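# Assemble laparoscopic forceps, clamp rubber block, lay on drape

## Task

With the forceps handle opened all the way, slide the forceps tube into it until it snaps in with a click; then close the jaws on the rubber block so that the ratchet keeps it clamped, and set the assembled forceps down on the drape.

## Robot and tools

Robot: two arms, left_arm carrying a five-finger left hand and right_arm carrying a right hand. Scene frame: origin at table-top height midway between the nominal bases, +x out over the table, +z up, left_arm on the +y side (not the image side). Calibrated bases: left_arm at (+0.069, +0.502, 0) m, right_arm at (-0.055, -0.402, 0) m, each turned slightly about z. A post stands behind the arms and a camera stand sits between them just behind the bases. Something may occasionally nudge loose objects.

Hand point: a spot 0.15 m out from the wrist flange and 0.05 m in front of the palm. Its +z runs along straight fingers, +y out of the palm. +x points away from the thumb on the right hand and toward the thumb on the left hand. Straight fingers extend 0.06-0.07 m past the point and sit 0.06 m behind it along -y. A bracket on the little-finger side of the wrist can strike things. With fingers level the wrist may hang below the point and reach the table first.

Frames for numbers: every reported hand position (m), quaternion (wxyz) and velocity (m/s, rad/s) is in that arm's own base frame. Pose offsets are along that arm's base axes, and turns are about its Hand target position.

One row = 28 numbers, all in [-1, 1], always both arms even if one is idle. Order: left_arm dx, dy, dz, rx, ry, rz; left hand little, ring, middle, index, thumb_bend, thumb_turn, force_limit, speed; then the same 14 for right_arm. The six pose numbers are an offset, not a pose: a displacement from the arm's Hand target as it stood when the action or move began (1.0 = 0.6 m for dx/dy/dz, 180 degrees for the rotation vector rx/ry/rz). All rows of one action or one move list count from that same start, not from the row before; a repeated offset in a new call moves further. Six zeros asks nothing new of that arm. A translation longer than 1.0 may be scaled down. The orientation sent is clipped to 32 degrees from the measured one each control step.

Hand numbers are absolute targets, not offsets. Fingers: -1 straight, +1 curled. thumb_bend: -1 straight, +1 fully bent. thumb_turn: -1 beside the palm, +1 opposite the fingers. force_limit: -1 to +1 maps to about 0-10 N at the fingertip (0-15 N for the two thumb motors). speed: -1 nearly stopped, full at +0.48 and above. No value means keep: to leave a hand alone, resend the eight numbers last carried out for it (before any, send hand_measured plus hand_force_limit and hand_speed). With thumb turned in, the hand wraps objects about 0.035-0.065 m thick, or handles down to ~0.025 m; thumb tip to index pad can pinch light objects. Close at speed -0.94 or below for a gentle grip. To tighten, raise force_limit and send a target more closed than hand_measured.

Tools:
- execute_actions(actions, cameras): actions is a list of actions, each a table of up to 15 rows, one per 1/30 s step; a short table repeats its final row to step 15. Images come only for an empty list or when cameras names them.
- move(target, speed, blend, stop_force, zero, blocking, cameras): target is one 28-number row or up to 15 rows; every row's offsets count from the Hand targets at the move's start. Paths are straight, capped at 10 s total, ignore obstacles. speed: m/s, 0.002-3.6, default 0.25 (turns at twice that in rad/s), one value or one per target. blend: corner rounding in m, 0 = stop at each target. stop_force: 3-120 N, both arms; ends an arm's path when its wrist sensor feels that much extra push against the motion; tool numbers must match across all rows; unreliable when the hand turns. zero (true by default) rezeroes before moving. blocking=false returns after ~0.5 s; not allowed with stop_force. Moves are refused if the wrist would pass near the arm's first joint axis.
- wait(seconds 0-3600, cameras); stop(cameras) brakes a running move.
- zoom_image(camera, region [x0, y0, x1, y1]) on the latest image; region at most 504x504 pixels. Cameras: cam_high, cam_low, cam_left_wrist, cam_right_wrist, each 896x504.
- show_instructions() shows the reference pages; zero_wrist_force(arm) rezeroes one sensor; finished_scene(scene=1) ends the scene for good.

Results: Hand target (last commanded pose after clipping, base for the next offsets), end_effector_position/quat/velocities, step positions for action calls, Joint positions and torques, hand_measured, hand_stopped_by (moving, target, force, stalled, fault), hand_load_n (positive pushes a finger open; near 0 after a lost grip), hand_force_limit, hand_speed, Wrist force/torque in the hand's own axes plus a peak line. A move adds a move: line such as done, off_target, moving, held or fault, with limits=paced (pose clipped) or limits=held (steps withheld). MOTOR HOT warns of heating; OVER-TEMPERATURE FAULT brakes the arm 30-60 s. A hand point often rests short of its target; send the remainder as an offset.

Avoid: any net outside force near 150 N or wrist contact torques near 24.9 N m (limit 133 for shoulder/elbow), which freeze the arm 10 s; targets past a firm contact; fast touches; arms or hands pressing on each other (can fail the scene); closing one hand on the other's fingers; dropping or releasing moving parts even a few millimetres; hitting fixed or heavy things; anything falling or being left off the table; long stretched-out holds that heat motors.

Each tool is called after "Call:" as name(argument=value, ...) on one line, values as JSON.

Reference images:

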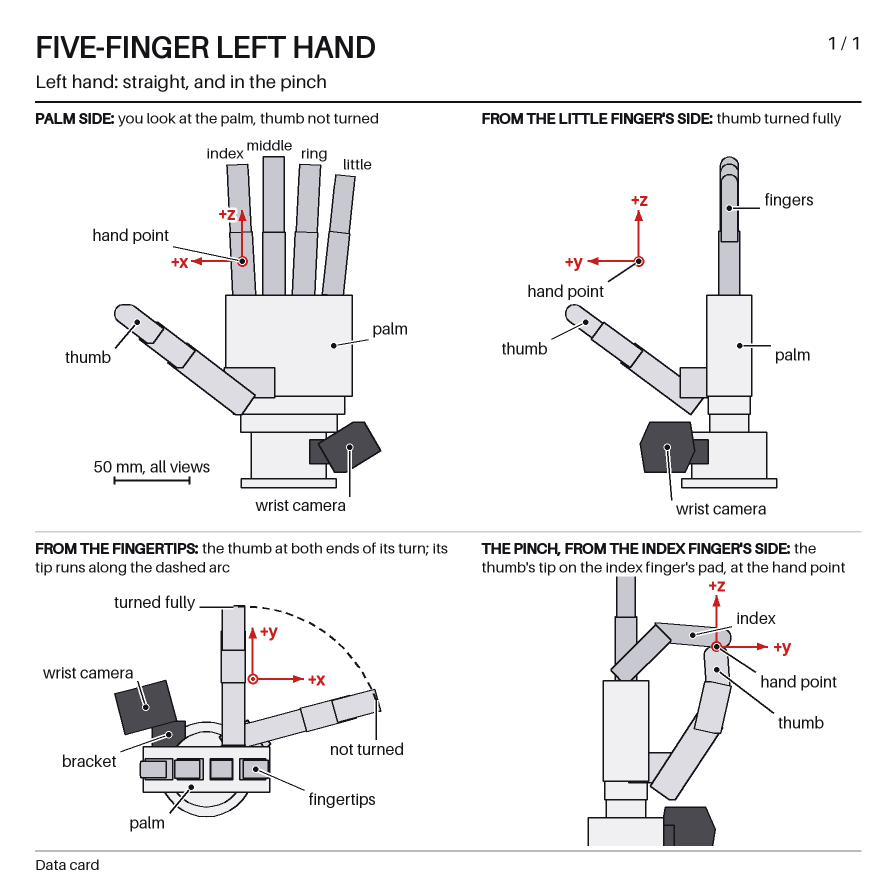

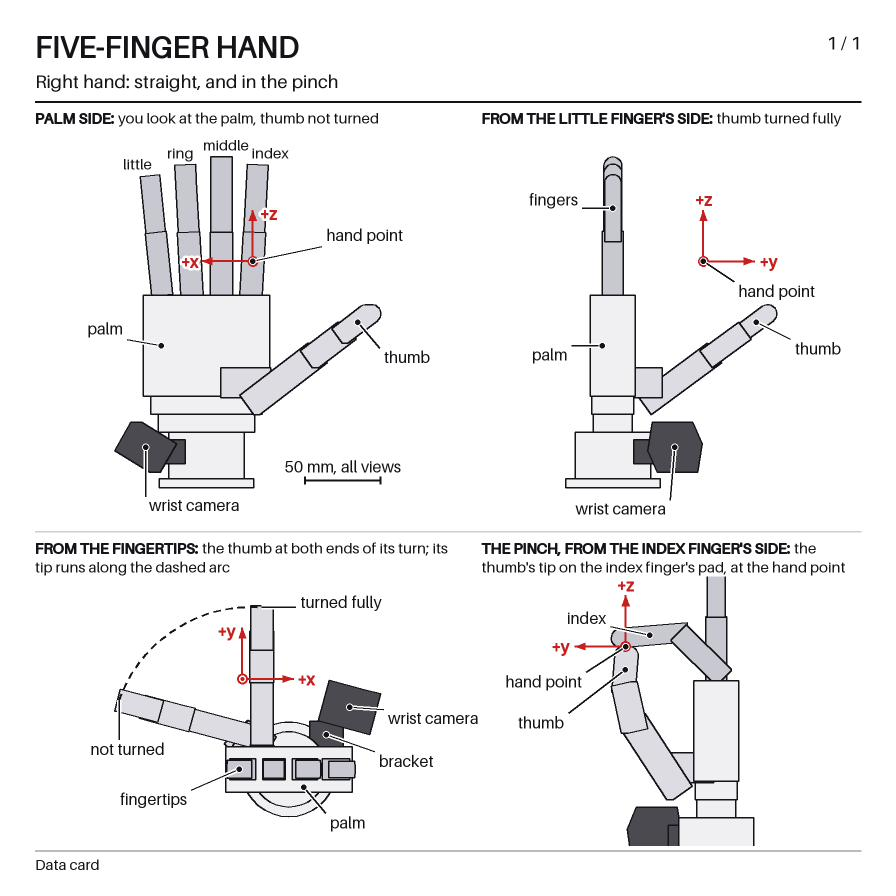

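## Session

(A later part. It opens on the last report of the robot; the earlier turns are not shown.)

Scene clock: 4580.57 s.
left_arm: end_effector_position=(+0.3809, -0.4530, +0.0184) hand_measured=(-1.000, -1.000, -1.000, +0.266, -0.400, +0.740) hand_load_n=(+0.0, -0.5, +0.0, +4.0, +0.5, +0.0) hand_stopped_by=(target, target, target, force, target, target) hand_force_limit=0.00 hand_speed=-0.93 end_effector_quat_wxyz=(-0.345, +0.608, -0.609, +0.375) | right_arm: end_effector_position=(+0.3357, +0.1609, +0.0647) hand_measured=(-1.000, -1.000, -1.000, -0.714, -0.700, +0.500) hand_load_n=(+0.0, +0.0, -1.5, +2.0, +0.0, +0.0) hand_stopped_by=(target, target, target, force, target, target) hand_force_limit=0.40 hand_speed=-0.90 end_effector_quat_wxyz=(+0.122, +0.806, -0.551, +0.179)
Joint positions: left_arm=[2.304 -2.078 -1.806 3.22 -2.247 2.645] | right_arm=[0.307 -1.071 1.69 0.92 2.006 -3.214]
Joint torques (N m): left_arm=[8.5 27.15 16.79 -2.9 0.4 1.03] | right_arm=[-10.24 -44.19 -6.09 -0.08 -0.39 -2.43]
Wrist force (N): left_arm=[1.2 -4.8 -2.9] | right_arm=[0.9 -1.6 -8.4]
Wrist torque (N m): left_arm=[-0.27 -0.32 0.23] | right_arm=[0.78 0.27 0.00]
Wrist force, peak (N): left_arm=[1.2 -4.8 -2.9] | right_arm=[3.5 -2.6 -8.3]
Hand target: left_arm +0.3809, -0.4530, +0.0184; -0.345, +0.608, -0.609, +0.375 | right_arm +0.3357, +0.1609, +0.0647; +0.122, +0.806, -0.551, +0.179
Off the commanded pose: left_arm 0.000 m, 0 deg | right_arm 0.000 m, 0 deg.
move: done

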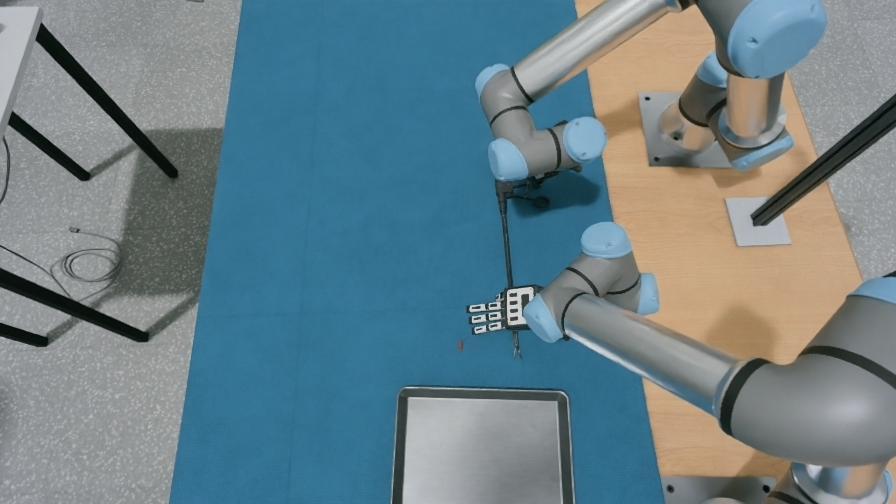

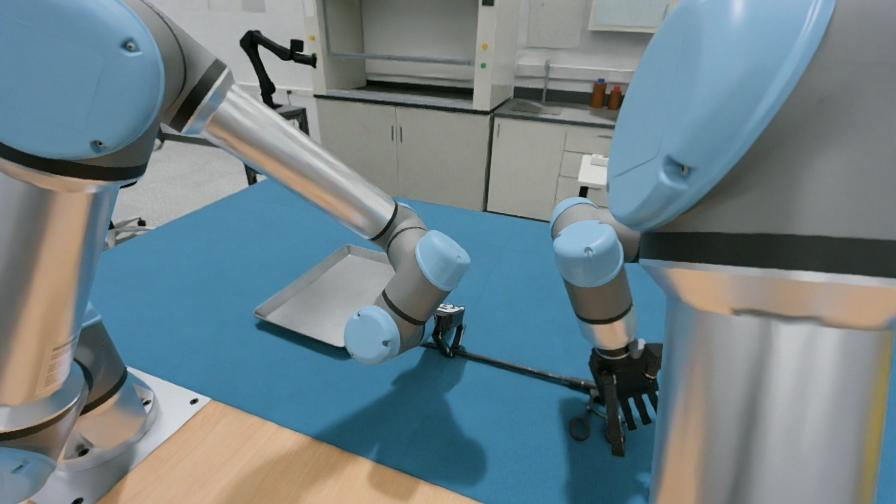

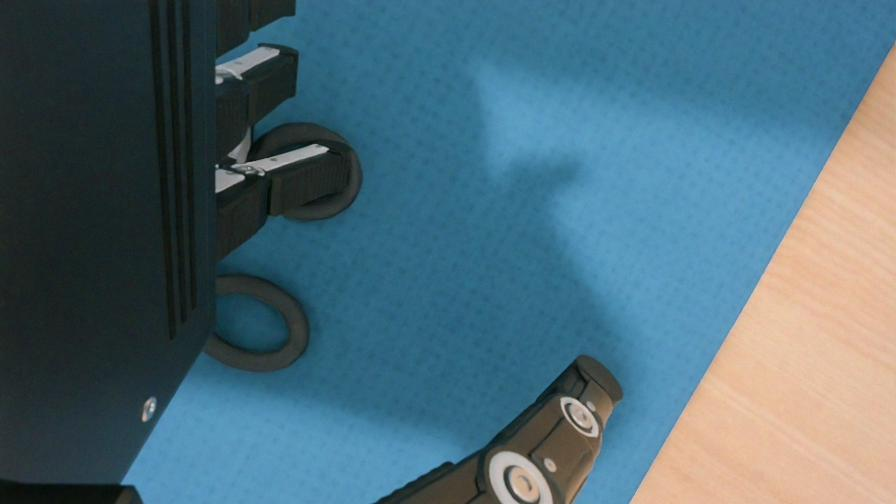

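Call:
move(target=[[0,0,0,0,0,0,-1,-1,-1,0.7,-0.4,0.74,0.0,-0.93,0,0,0,0,0,0,-1,-1,-1,-0.5,-0.70,0.50,0.4,-0.9]], speed=0.01)

Call:
move(target=[[0,0,0,0,0,0,-1,-1,-1,0.7,-0.4,0.74,0.0,-0.93,0.002,-0.01,0,0,0,0,-1,-1,-1,-0.5,-0.70,0.50,0.4,-0.9]], speed=0.02, cameras=["cam_high","cam_low","cam_right_wrist"])

Call:
zoom_image(camera="cam_right_wrist", region=[210, 60, 380, 390])

Call:
zoom_image(camera="cam_low", region=[570, 390, 630, 450])

Scene clock: 4592.83 s.
left_arm: end_effector_position=(+0.3809, -0.4530, +0.0184) hand_measured=(-1.000, -1.000, -1.000, +0.266, -0.400, +0.740) hand_load_n=(-0.5, -0.5, +0.0, +4.0, +0.0, +0.0) hand_stopped_by=(target, target, target, force, target, target) hand_force_limit=0.00 hand_speed=-0.93 end_effector_quat_wxyz=(-0.345, +0.608, -0.609, +0.375) | right_arm: end_effector_position=(+0.3357, +0.1609, +0.0647) hand_measured=(-1.000, -1.000, -1.000, -0.678, -0.700, +0.500) hand_load_n=(+0.5, +0.0, -5.0, +6.5, +0.0, +0.5) hand_stopped_by=(target, target, target, force, target, target) hand_force_limit=0.40 hand_speed=-0.90 end_effector_quat_wxyz=(+0.122, +0.806, -0.551, +0.179)
Joint positions: left_arm=[2.304 -2.078 -1.806 3.22 -2.247 2.645] | right_arm=[0.307 -1.071 1.69 0.92 2.006 -3.214]
Joint torques (N m): left_arm=[7.8 28.68 19.5 -2.59 0.61 1.26] | right_arm=[-8.25 -43.37 -5.12 1.62 -0.32 -2.48]
Wrist force (N): left_arm=[2.6 -4.2 -2.7] | right_arm=[3.3 -2.4 -7.4]
Wrist torque (N m): left_arm=[-0.24 -0.40 0.24] | right_arm=[0.69 0.14 0.18]
Wrist force, peak (N): left_arm=[0.8 -5.0 -2.8] | right_arm=[1.0 -2.0 -9.0]
Hand target: left_arm +0.3809, -0.4530, +0.0184; -0.345, +0.608, -0.609, +0.375 | right_arm +0.3357, +0.1609, +0.0647; +0.122, +0.806, -0.551, +0.179
Off the commanded pose: left_arm 0.000 m, 0 deg | right_arm 0.000 m, 0 deg.
move: done

Scene clock: 4593.47 s.
left_arm: end_effector_position=(+0.3809, -0.4530, +0.0184) hand_measured=(-1.000, -1.000, -1.000, +0.266, -0.400, +0.740) hand_load_n=(+0.0, +0.0, +0.0, +4.0, +0.0, +0.0) hand_stopped_by=(target, target, target, force, target, target) hand_force_limit=0.00 hand_speed=-0.93 end_effector_quat_wxyz=(-0.345, +0.608, -0.609, +0.375) | right_arm: end_effector_position=(+0.3369, +0.1549, +0.0647) hand_measured=(-1.000, -1.000, -1.000, -0.678, -0.700, +0.500) hand_load_n=(+0.0, +0.0, -1.5, +2.0, +0.0, +0.0) hand_stopped_by=(target, target, target, force, target, target) hand_force_limit=0.40 hand_speed=-0.90 end_effector_quat_wxyz=(+0.122, +0.806, -0.551, +0.179)
Joint positions: left_arm=[2.304 -2.078 -1.806 3.22 -2.247 2.645] | right_arm=[0.293 -1.076 1.698 0.912 2.006 -3.23]
Joint torques (N m): left_arm=[7.09 27.02 19.38 -2.83 0.36 0.95] | right_arm=[-11.63 -43.03 -5.74 0.08 -0.15 -2.46]
Wrist force (N): left_arm=[1.9 -4.2 -2.7] | right_arm=[0.4 -2.0 -8.4]
Wrist torque (N m): left_arm=[-0.24 -0.32 0.21] | right_arm=[0.77 0.24 0.00]
Wrist force, peak (N): left_arm=[2.0 -4.4 -2.9] | right_arm=[2.1 -3.3 -8.0]
Hand target: left_arm +0.3809, -0.4530, +0.0184; -0.345, +0.608, -0.609, +0.375 | right_arm +0.3369, +0.1549, +0.0647; +0.122, +0.806, -0.551, +0.179
Off the commanded pose: left_arm 0.000 m, 0 deg | right_arm 0.000 m, 0 deg.
move: done

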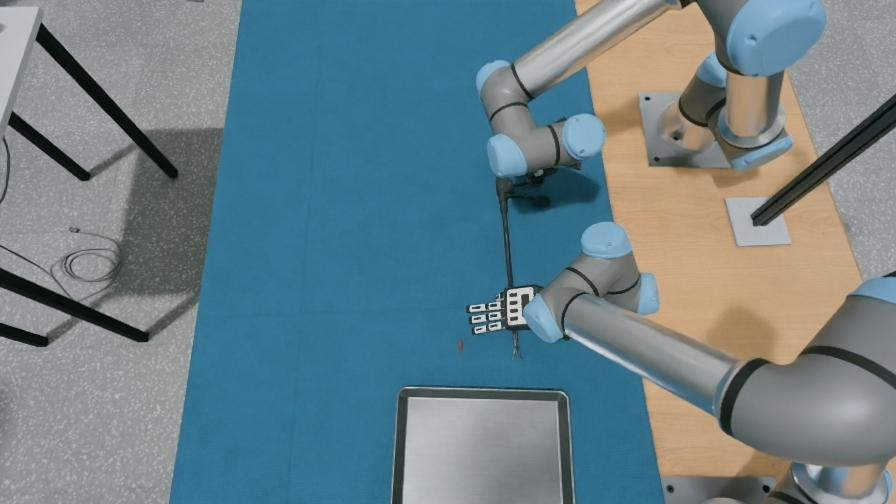

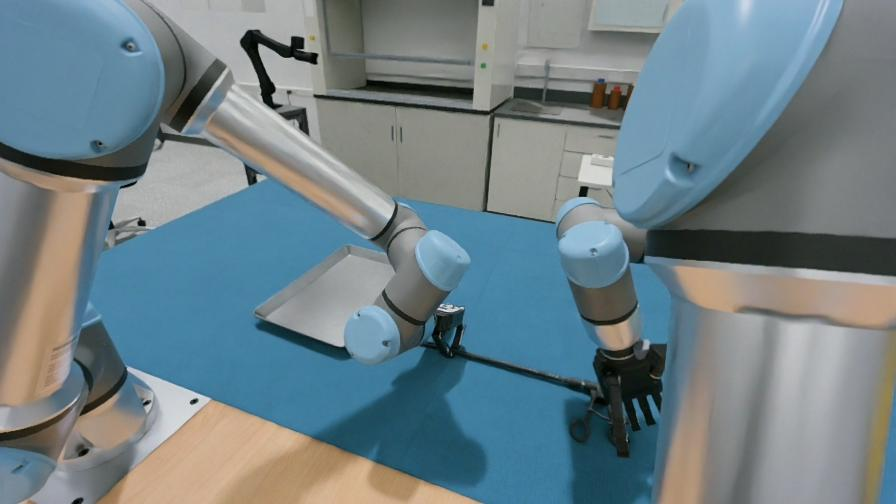

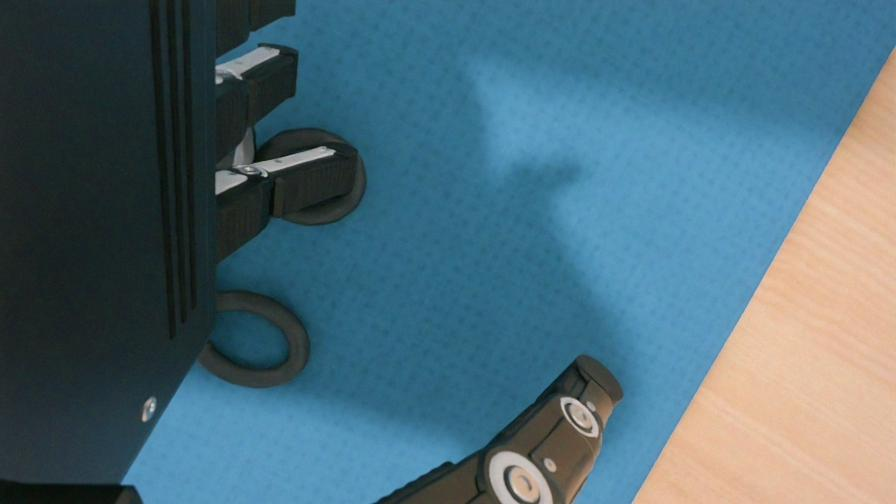

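Scaled by 1.527 from the camera's image (finer frame: 1280x720).

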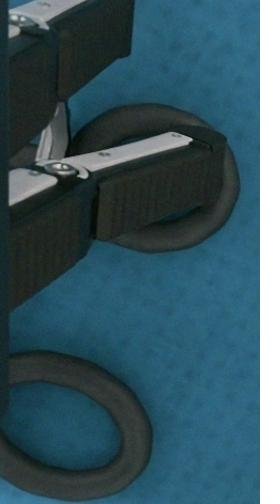

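Scaled by 8.400 from the camera's image (finer frame: 1280x720).

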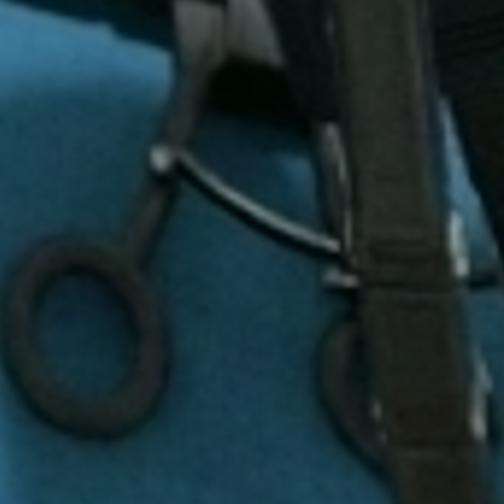

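Call:
move(target=[[0,0,0,0,0,0,-1,-1,-1,0.7,-0.4,0.74,0.0,-0.93,0.002,-0.01,0,0,0,0,-1,-1,-1,-0.5,-0.70,0.50,0.4,-0.9]], speed=0.02, cameras=["cam_high","cam_low","cam_right_wrist"])

Call:
zoom_image(camera="cam_right_wrist", region=[210, 60, 380, 390])

Call:
zoom_image(camera="cam_low", region=[570, 390, 630, 450])

Scene clock: 4606.03 s.
left_arm: end_effector_position=(+0.3809, -0.4530, +0.0184) hand_measured=(-1.000, -1.000, -1.000, +0.266, -0.400, +0.740) hand_load_n=(+0.0, +0.0, +0.0, +3.5, +0.5, +0.0) hand_stopped_by=(target, target, target, force, target, target) hand_force_limit=0.00 hand_speed=-0.93 end_effector_quat_wxyz=(-0.345, +0.608, -0.609, +0.375) | right_arm: end_effector_position=(+0.3381, +0.1489, +0.0647) hand_measured=(-1.000, -1.000, -1.000, -0.678, -0.700, +0.500) hand_load_n=(+0.0, +0.0, -1.0, +2.0, +0.0, +0.0) hand_stopped_by=(target, target, target, force, target, target) hand_force_limit=0.40 hand_speed=-0.90 end_effector_quat_wxyz=(+0.122, +0.806, -0.551, +0.179)
Joint positions: left_arm=[2.304 -2.078 -1.806 3.22 -2.247 2.645] | right_arm=[0.279 -1.082 1.705 0.904 2.005 -3.246]
Joint torques (N m): left_arm=[6.67 27.41 22.65 -2.41 0.53 1] | right_arm=[-9.51 -42.71 -4.43 0.2 0.22 -2.49]
Wrist force (N): left_arm=[3.5 -4.3 -3.0] | right_arm=[-1.0 -3.7 -10.8]
Wrist torque (N m): left_arm=[-0.24 -0.41 0.23] | right_arm=[0.82 0.26 -0.08]
Wrist force, peak (N): left_arm=[3.4 -4.6 -3.1] | right_arm=[-0.8 -3.7 -11.0]
Hand target: left_arm +0.3809, -0.4530, +0.0184; -0.345, +0.608, -0.609, +0.375 | right_arm +0.3381, +0.1489, +0.0647; +0.122, +0.806, -0.551, +0.179
Off the commanded pose: left_arm 0.000 m, 0 deg | right_arm 0.000 m, 0 deg.
move: done

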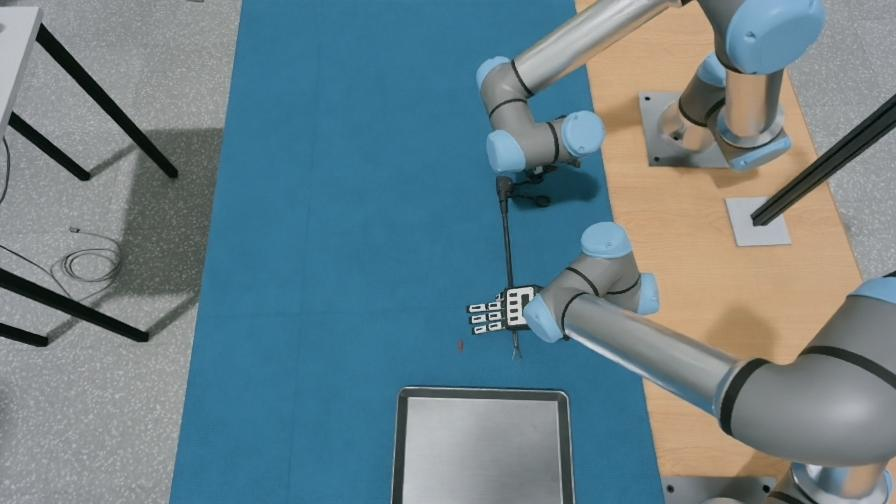

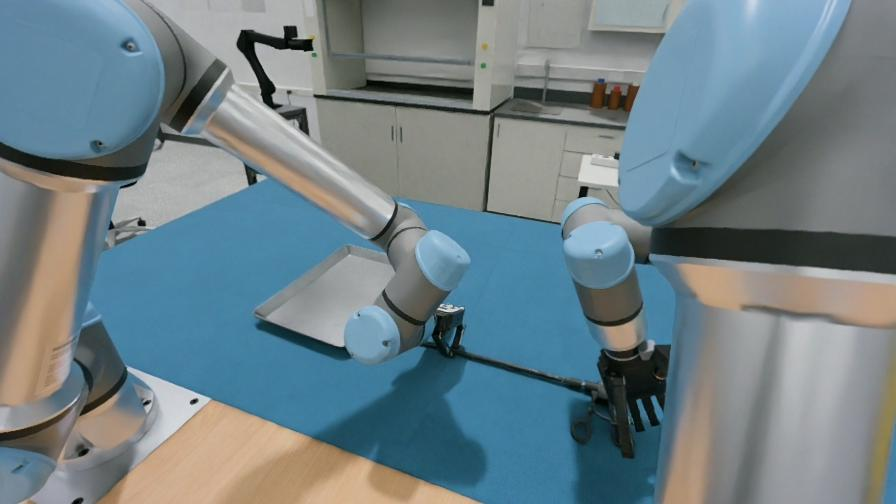

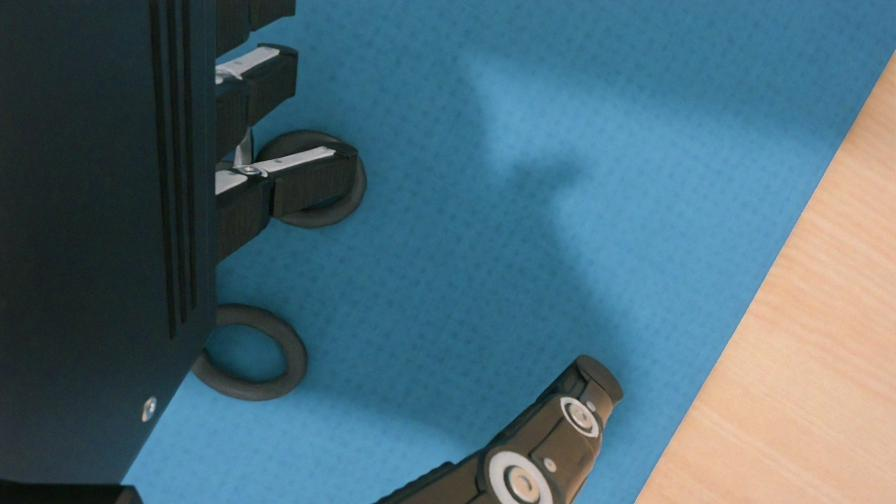

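Scaled by 1.527 from the camera's image (finer frame: 1280x720).

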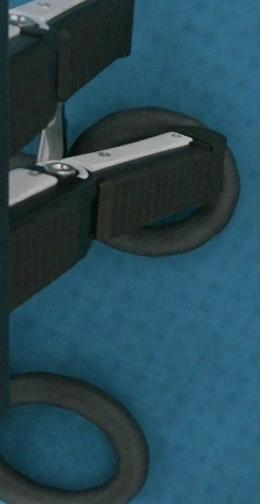

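Scaled by 8.400 from the camera's image (finer frame: 1280x720).

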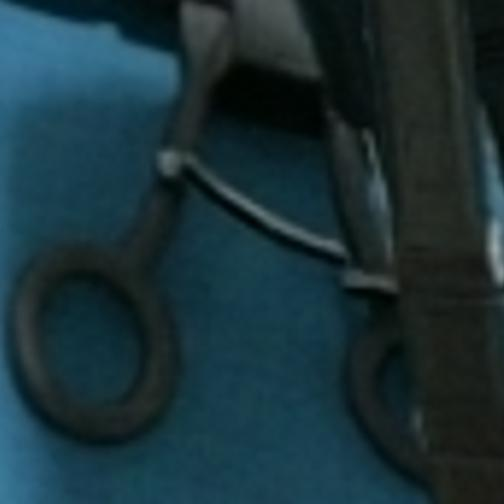

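Call:
move(target=[[0,0,0,0,0,0,-1,-1,-1,0.7,-0.4,0.74,0.0,-0.93,0.001,-0.006,0,0,0,0,-1,-1,-1,-0.5,-0.70,0.50,0.4,-0.9]], speed=0.01, cameras=["cam_high","cam_low","cam_right_wrist"])

Call:
zoom_image(camera="cam_right_wrist", region=[180, 60, 380, 420])

Call:
zoom_image(camera="cam_low", region=[570, 390, 630, 450])

Scene clock: 4614.50 s.
left_arm: end_effector_position=(+0.3809, -0.4530, +0.0184) hand_measured=(-1.000, -1.000, -1.000, +0.266, -0.400, +0.740) hand_load_n=(+0.0, +0.0, +0.0, +3.5, +0.5, +0.0) hand_stopped_by=(target, target, target, force, target, target) hand_force_limit=0.00 hand_speed=-0.93 end_effector_quat_wxyz=(-0.345, +0.608, -0.609, +0.375) | right_arm: end_effector_position=(+0.3387, +0.1453, +0.0647) hand_measured=(-1.000, -1.000, -1.000, -0.678, -0.700, +0.500) hand_load_n=(+0.0, +0.0, -1.0, +3.0, +0.0, +0.0) hand_stopped_by=(target, target, target, force, target, target) hand_force_limit=0.40 hand_speed=-0.90 end_effector_quat_wxyz=(+0.122, +0.806, -0.551, +0.179)
Joint positions: left_arm=[2.304 -2.078 -1.806 3.22 -2.247 2.645] | right_arm=[0.27 -1.086 1.71 0.899 2.005 -3.255]
Joint torques (N m): left_arm=[7.31 26.87 21.92 -2.37 0.31 1.16] | right_arm=[-9.91 -42.03 -5.25 0.22 -0.11 -2.49]
Wrist force (N): left_arm=[3.2 -4.4 -3.0] | right_arm=[0.3 -3.4 -8.3]
Wrist torque (N m): left_arm=[-0.24 -0.39 0.23] | right_arm=[0.73 0.18 -0.03]
Wrist force, peak (N): left_arm=[3.6 -4.6 -3.3] | right_arm=[-1.5 -3.7 -11.6]
Hand target: left_arm +0.3809, -0.4530, +0.0184; -0.345, +0.608, -0.609, +0.375 | right_arm +0.3387, +0.1453, +0.0647; +0.122, +0.806, -0.551, +0.179
Off the commanded pose: left_arm 0.000 m, 0 deg | right_arm 0.000 m, 0 deg.
move: done

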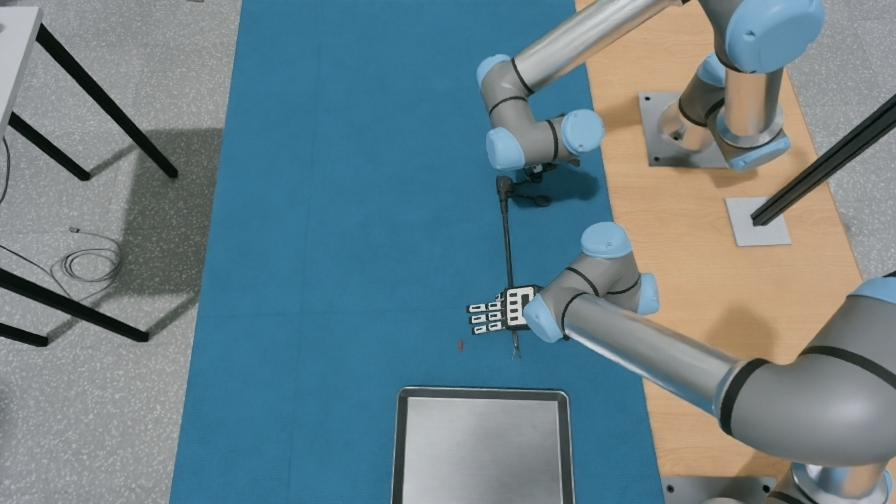

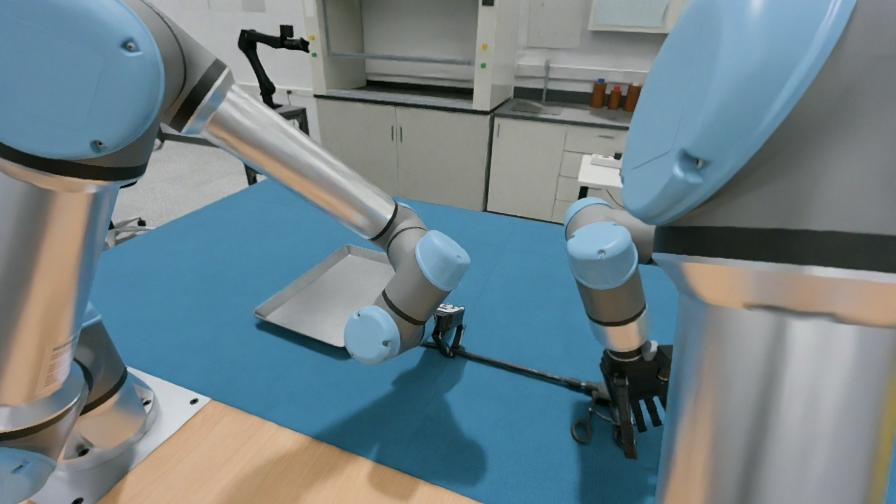

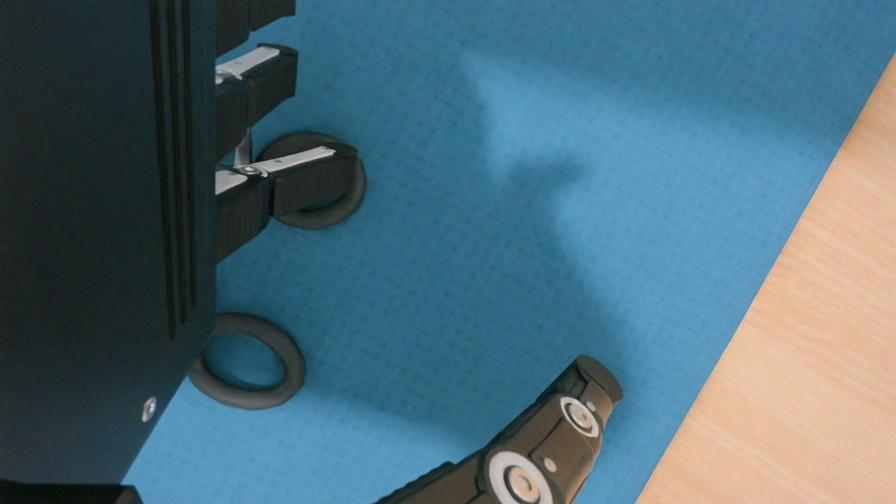

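Scaled by 1.400 from the camera's image (finer frame: 1280x720).

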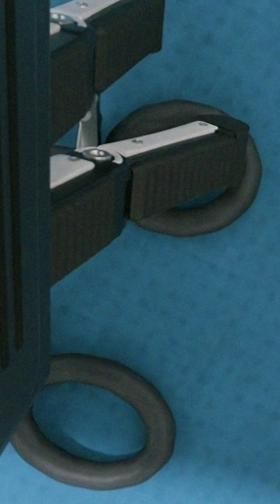

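Scaled by 8.400 from the camera's image (finer frame: 1280x720).

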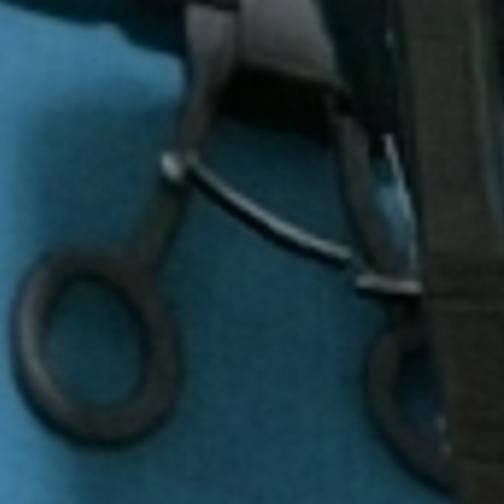

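Call:
move(target=[[0,0,0,0,0,0,-1,-1,-1,0.7,-0.4,0.74,0.0,-0.93,0.002,-0.01,0,0,0,0,-1,-1,-1,-0.5,-0.70,0.50,0.4,-0.9]], speed=0.01, cameras=["cam_high","cam_low","cam_right_wrist"])

Call:
zoom_image(camera="cam_right_wrist", region=[180, 60, 380, 420])

Call:
zoom_image(camera="cam_low", region=[570, 390, 630, 450])

Scene clock: 4621.53 s.
left_arm: end_effector_position=(+0.3809, -0.4530, +0.0184) hand_measured=(-1.000, -1.000, -1.000, +0.266, -0.400, +0.740) hand_load_n=(+0.0, +0.0, +0.0, +3.5, +0.5, +0.0) hand_stopped_by=(target, target, target, force, target, target) hand_force_limit=0.00 hand_speed=-0.93 end_effector_quat_wxyz=(-0.345, +0.608, -0.609, +0.375) | right_arm: end_effector_position=(+0.3399, +0.1393, +0.0647) hand_measured=(-1.000, -1.000, -1.000, -0.678, -0.700, +0.500) hand_load_n=(+0.0, +0.0, +0.0, +1.0, +0.0, +0.0) hand_stopped_by=(target, target, target, force, target, target) hand_force_limit=0.40 hand_speed=-0.90 end_effector_quat_wxyz=(+0.122, +0.806, -0.551, +0.179)
Joint positions: left_arm=[2.304 -2.078 -1.806 3.22 -2.247 2.645] | right_arm=[0.255 -1.091 1.716 0.89 2.004 -3.271]
Joint torques (N m): left_arm=[7.46 28.18 21.04 -2.48 0.35 1.1] | right_arm=[-9.28 -44.16 -6.22 0.09 -0.66 -2.29]
Wrist force (N): left_arm=[2.6 -4.8 -2.7] | right_arm=[2.1 -1.7 -5.2]
Wrist torque (N m): left_arm=[-0.28 -0.32 0.21] | right_arm=[0.57 0.14 0.02]
Wrist force, peak (N): left_arm=[3.3 -4.7 -3.0] | right_arm=[0.2 -4.1 -9.0]
Hand target: left_arm +0.3809, -0.4530, +0.0184; -0.345, +0.608, -0.609, +0.375 | right_arm +0.3399, +0.1393, +0.0647; +0.122, +0.806, -0.551, +0.179
Off the commanded pose: left_arm 0.000 m, 0 deg | right_arm 0.000 m, 0 deg.
move: done

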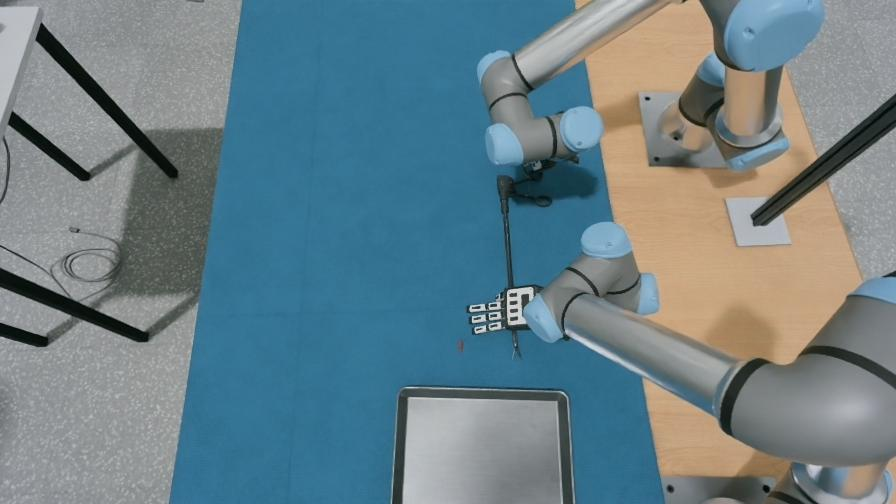

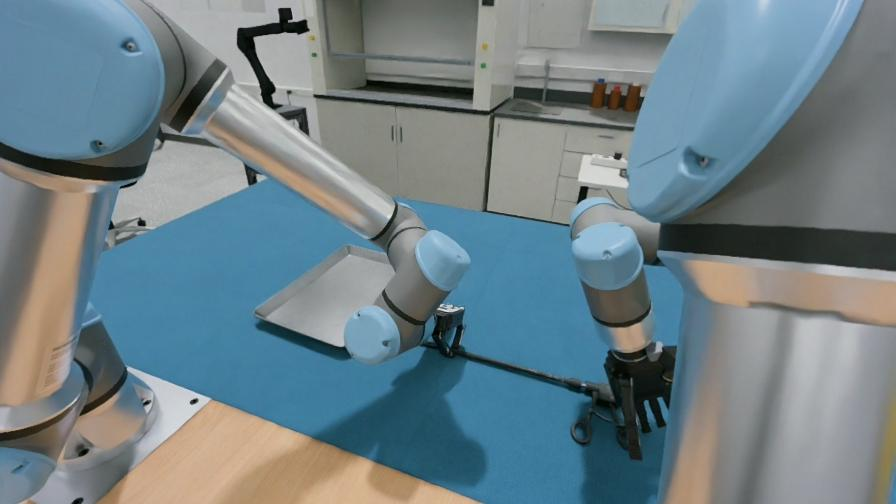

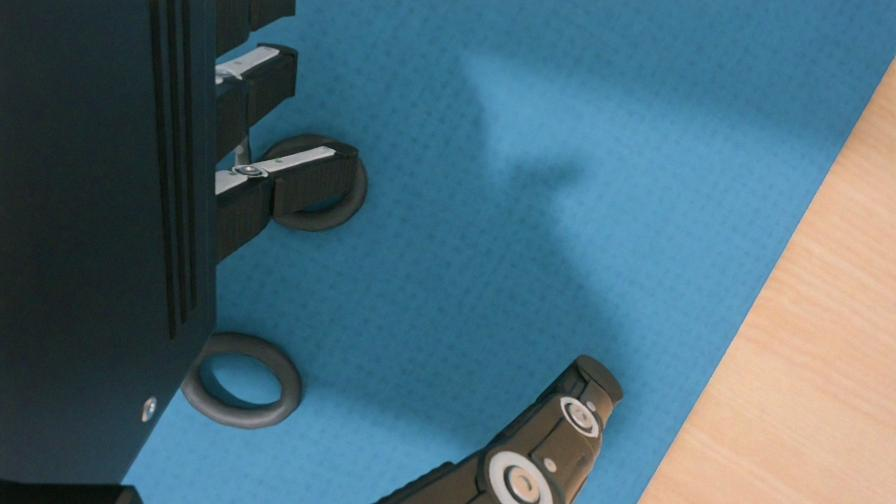

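Scaled by 1.400 from the camera's image (finer frame: 1280x720).

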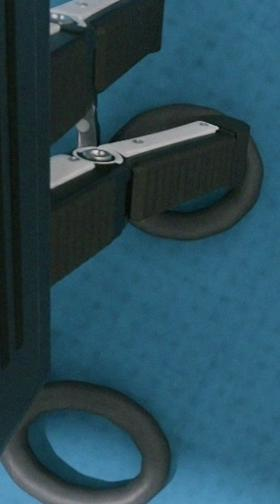

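Scaled by 8.400 from the camera's image (finer frame: 1280x720).

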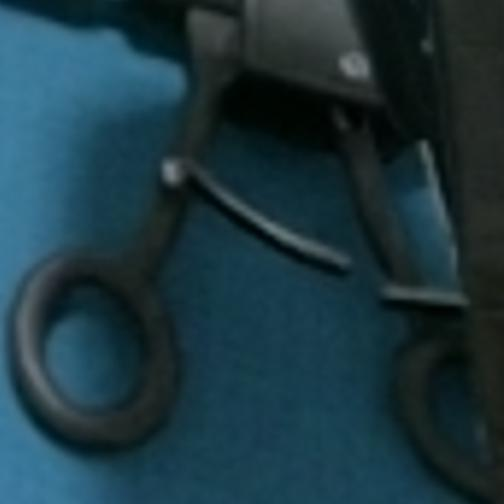

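Call:
move(target=[[0,0,0,0,0,0,-1,-1,-1,0.7,-0.4,0.74,0.0,-0.93,0.003,-0.0133,0,0,0,0,-1,-1,-1,-0.5,-0.70,0.50,0.4,-0.9]], speed=0.01, cameras=["cam_high","cam_low","cam_right_wrist"])

Call:
zoom_image(camera="cam_right_wrist", region=[180, 60, 380, 420])

Call:
zoom_image(camera="cam_low", region=[570, 390, 630, 450])

Scene clock: 4629.33 s.
left_arm: end_effector_position=(+0.3809, -0.4530, +0.0184) hand_measured=(-1.000, -1.000, -1.000, +0.266, -0.400, +0.740) hand_load_n=(+0.0, +0.0, +0.0, +3.5, +0.5, +0.0) hand_stopped_by=(target, target, target, force, target, target) hand_force_limit=0.00 hand_speed=-0.93 end_effector_quat_wxyz=(-0.345, +0.608, -0.609, +0.375) | right_arm: end_effector_position=(+0.3417, +0.1313, +0.0647) hand_measured=(-1.000, -1.000, -1.000, -0.678, -0.700, +0.500) hand_load_n=(+0.0, +0.0, +0.0, +1.0, +0.0, +0.0) hand_stopped_by=(target, target, target, force, target, target) hand_force_limit=0.40 hand_speed=-0.90 end_effector_quat_wxyz=(+0.122, +0.806, -0.551, +0.179)
Joint positions: left_arm=[2.304 -2.078 -1.806 3.22 -2.247 2.645] | right_arm=[0.235 -1.098 1.725 0.88 2.003 -3.293]
Joint torques (N m): left_arm=[6.36 28.32 20.61 -2.14 0.43 1.09] | right_arm=[-9.72 -41.93 -5.23 0.22 0.68 -2.63]
Wrist force (N): left_arm=[4.1 -5.2 -3.6] | right_arm=[-1.7 -4.2 -10.2]
Wrist torque (N m): left_arm=[-0.30 -0.44 0.26] | right_arm=[0.74 0.27 -0.15]
Wrist force, peak (N): left_arm=[4.1 -5.2 -3.6] | right_arm=[-1.6 -4.7 -10.5]
Hand target: left_arm +0.3809, -0.4530, +0.0184; -0.345, +0.608, -0.609, +0.375 | right_arm +0.3417, +0.1313, +0.0647; +0.122, +0.806, -0.551, +0.179
Off the commanded pose: left_arm 0.000 m, 0 deg | right_arm 0.000 m, 0 deg.
move: done

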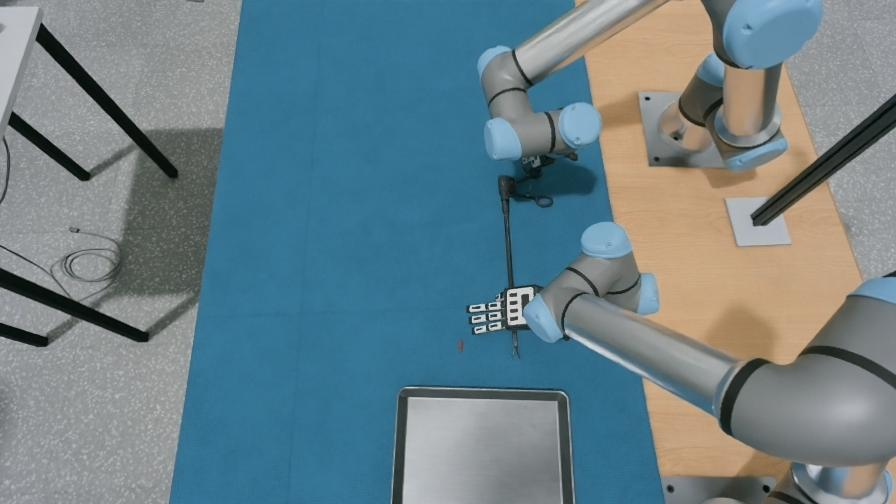

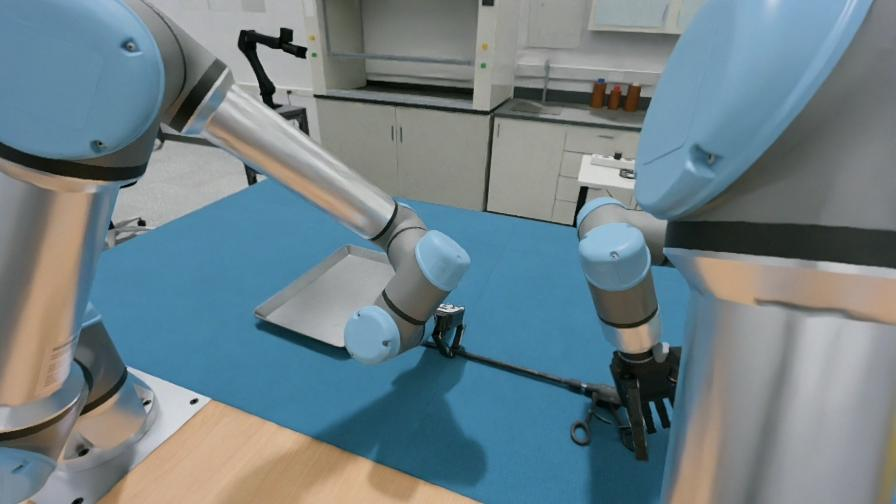

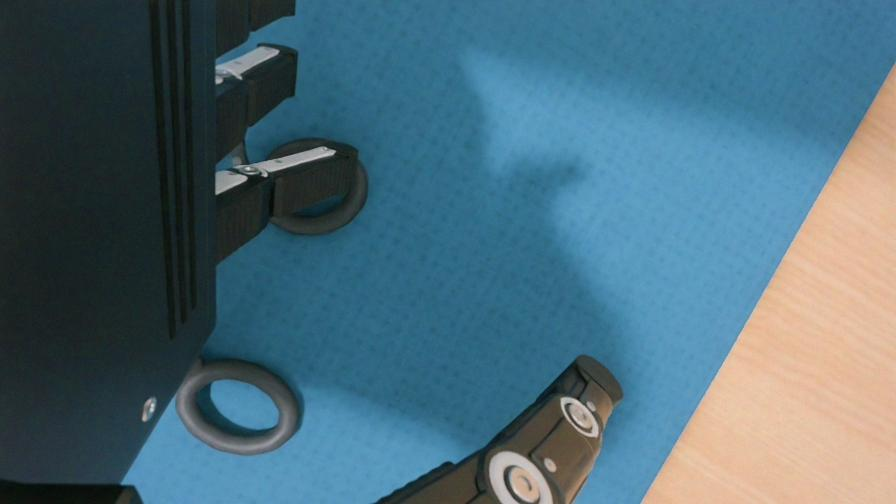

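Scaled by 1.400 from the camera's image (finer frame: 1280x720).

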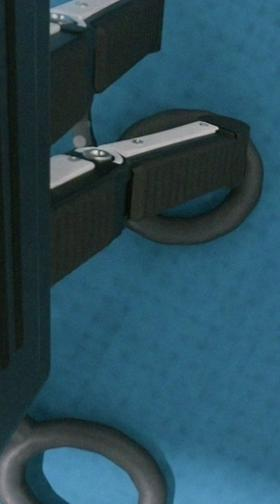

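Scaled by 8.400 from the camera's image (finer frame: 1280x720).

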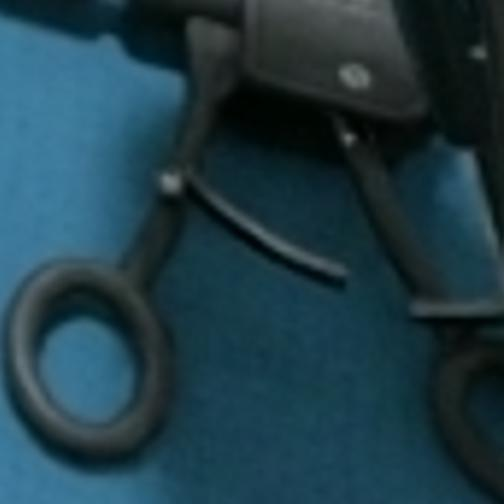

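Call:
move(target=[[0,0,0,0,0,0,-1,-1,-1,0.7,-0.4,0.74,0.0,-0.93,0.003,-0.01,0,0,0,0,-1,-1,-1,-0.5,-0.70,0.50,0.4,-0.9]], speed=0.01, cameras=["cam_high","cam_low","cam_right_wrist"])

Call:
zoom_image(camera="cam_right_wrist", region=[160, 100, 400, 500])

Call:
zoom_image(camera="cam_low", region=[570, 380, 640, 460])

Scene clock: 4638.17 s.
left_arm: end_effector_position=(+0.3809, -0.4530, +0.0184) hand_measured=(-1.000, -1.000, -1.000, +0.266, -0.400, +0.740) hand_load_n=(+0.0, +0.0, +0.0, +3.0, +0.5, +0.0) hand_stopped_by=(target, target, target, force, target, target) hand_force_limit=0.00 hand_speed=-0.93 end_effector_quat_wxyz=(-0.345, +0.608, -0.609, +0.375) | right_arm: end_effector_position=(+0.3435, +0.1253, +0.0647) hand_measured=(-1.000, -1.000, -1.000, -0.678, -0.700, +0.500) hand_load_n=(+0.0, +0.0, +0.0, +0.0, +0.0, +0.0) hand_stopped_by=(target, target, target, force, target, target) hand_force_limit=0.40 hand_speed=-0.90 end_effector_quat_wxyz=(+0.122, +0.806, -0.551, +0.179)
Joint positions: left_arm=[2.304 -2.078 -1.806 3.22 -2.247 2.645] | right_arm=[0.22 -1.102 1.729 0.873 2.002 -3.31]
Joint torques (N m): left_arm=[7.37 27.72 19.98 -2.07 0.32 0.98] | right_arm=[-11.34 -42 -5.11 -0.18 0.73 -2.62]
Wrist force (N): left_arm=[3.7 -4.0 -3.5] | right_arm=[-2.7 -3.2 -11.5]
Wrist torque (N m): left_arm=[-0.17 -0.38 0.22] | right_arm=[0.86 0.17 -0.16]
Wrist force, peak (N): left_arm=[4.1 -5.3 -3.6] | right_arm=[-2.7 -4.0 -13.1]
Hand target: left_arm +0.3809, -0.4530, +0.0184; -0.345, +0.608, -0.609, +0.375 | right_arm +0.3435, +0.1253, +0.0647; +0.122, +0.806, -0.551, +0.179
Off the commanded pose: left_arm 0.000 m, 0 deg | right_arm 0.000 m, 0 deg.
move: done

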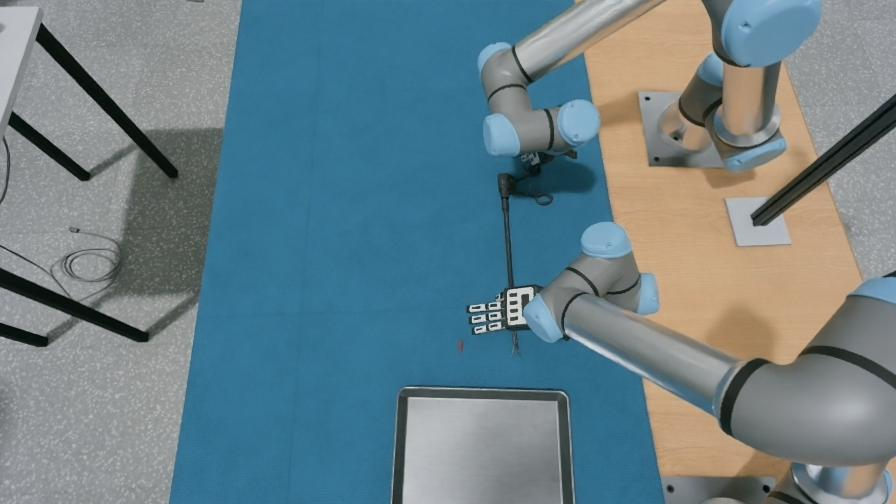

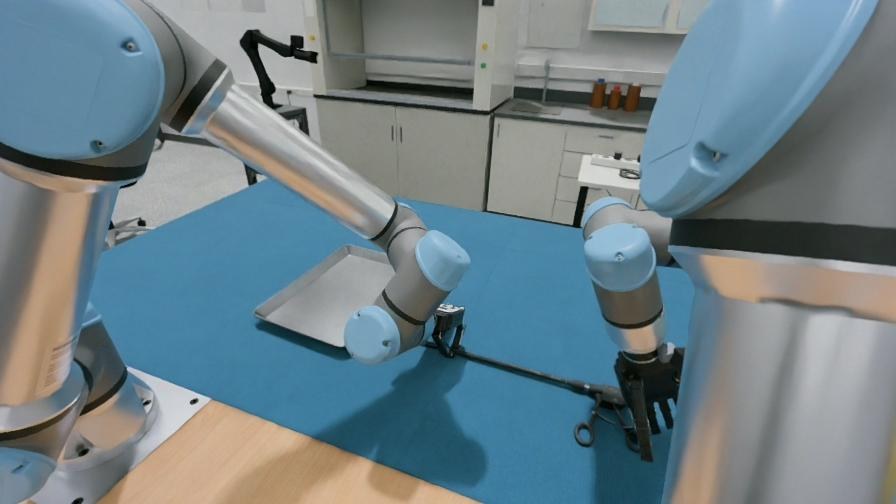

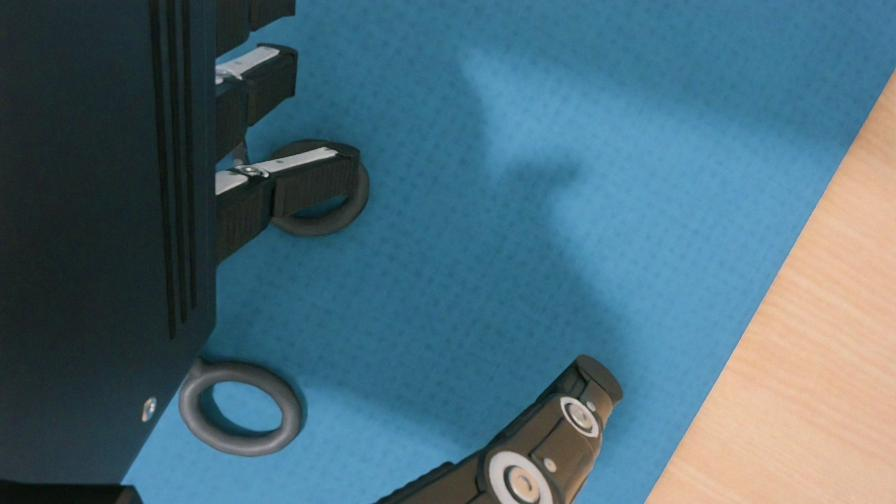

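Scaled by 1.260 from the camera's image (finer frame: 1280x720).

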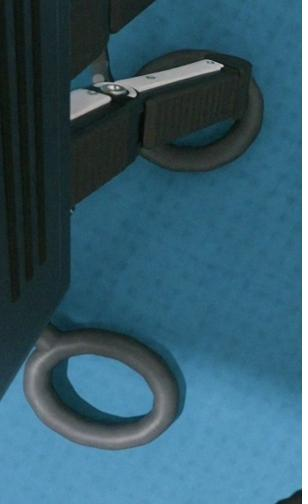

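Scaled by 6.300 from the camera's image (finer frame: 1280x720).

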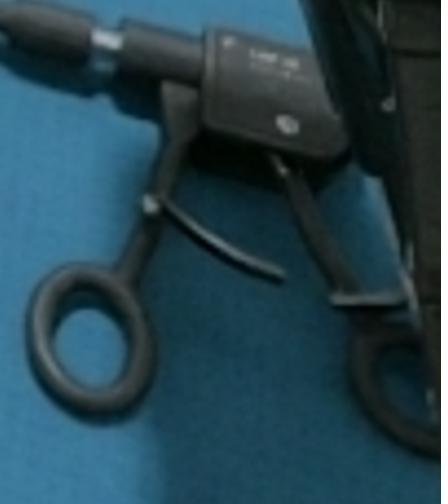

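Call:
zoom_image(camera="cam_low", region=[555, 370, 605, 400])

Call:
zoom_image(camera="cam_high", region=[480, 160, 560, 220])

Scaled by 10.080 from the camera's image (finer frame: 1280x720).

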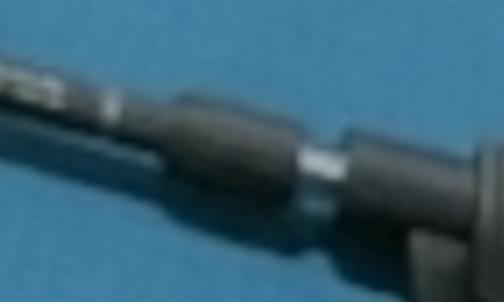

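Scaled by 6.300 from the camera's image (finer frame: 1280x720).

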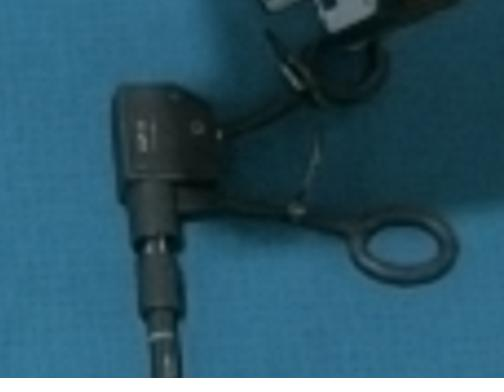

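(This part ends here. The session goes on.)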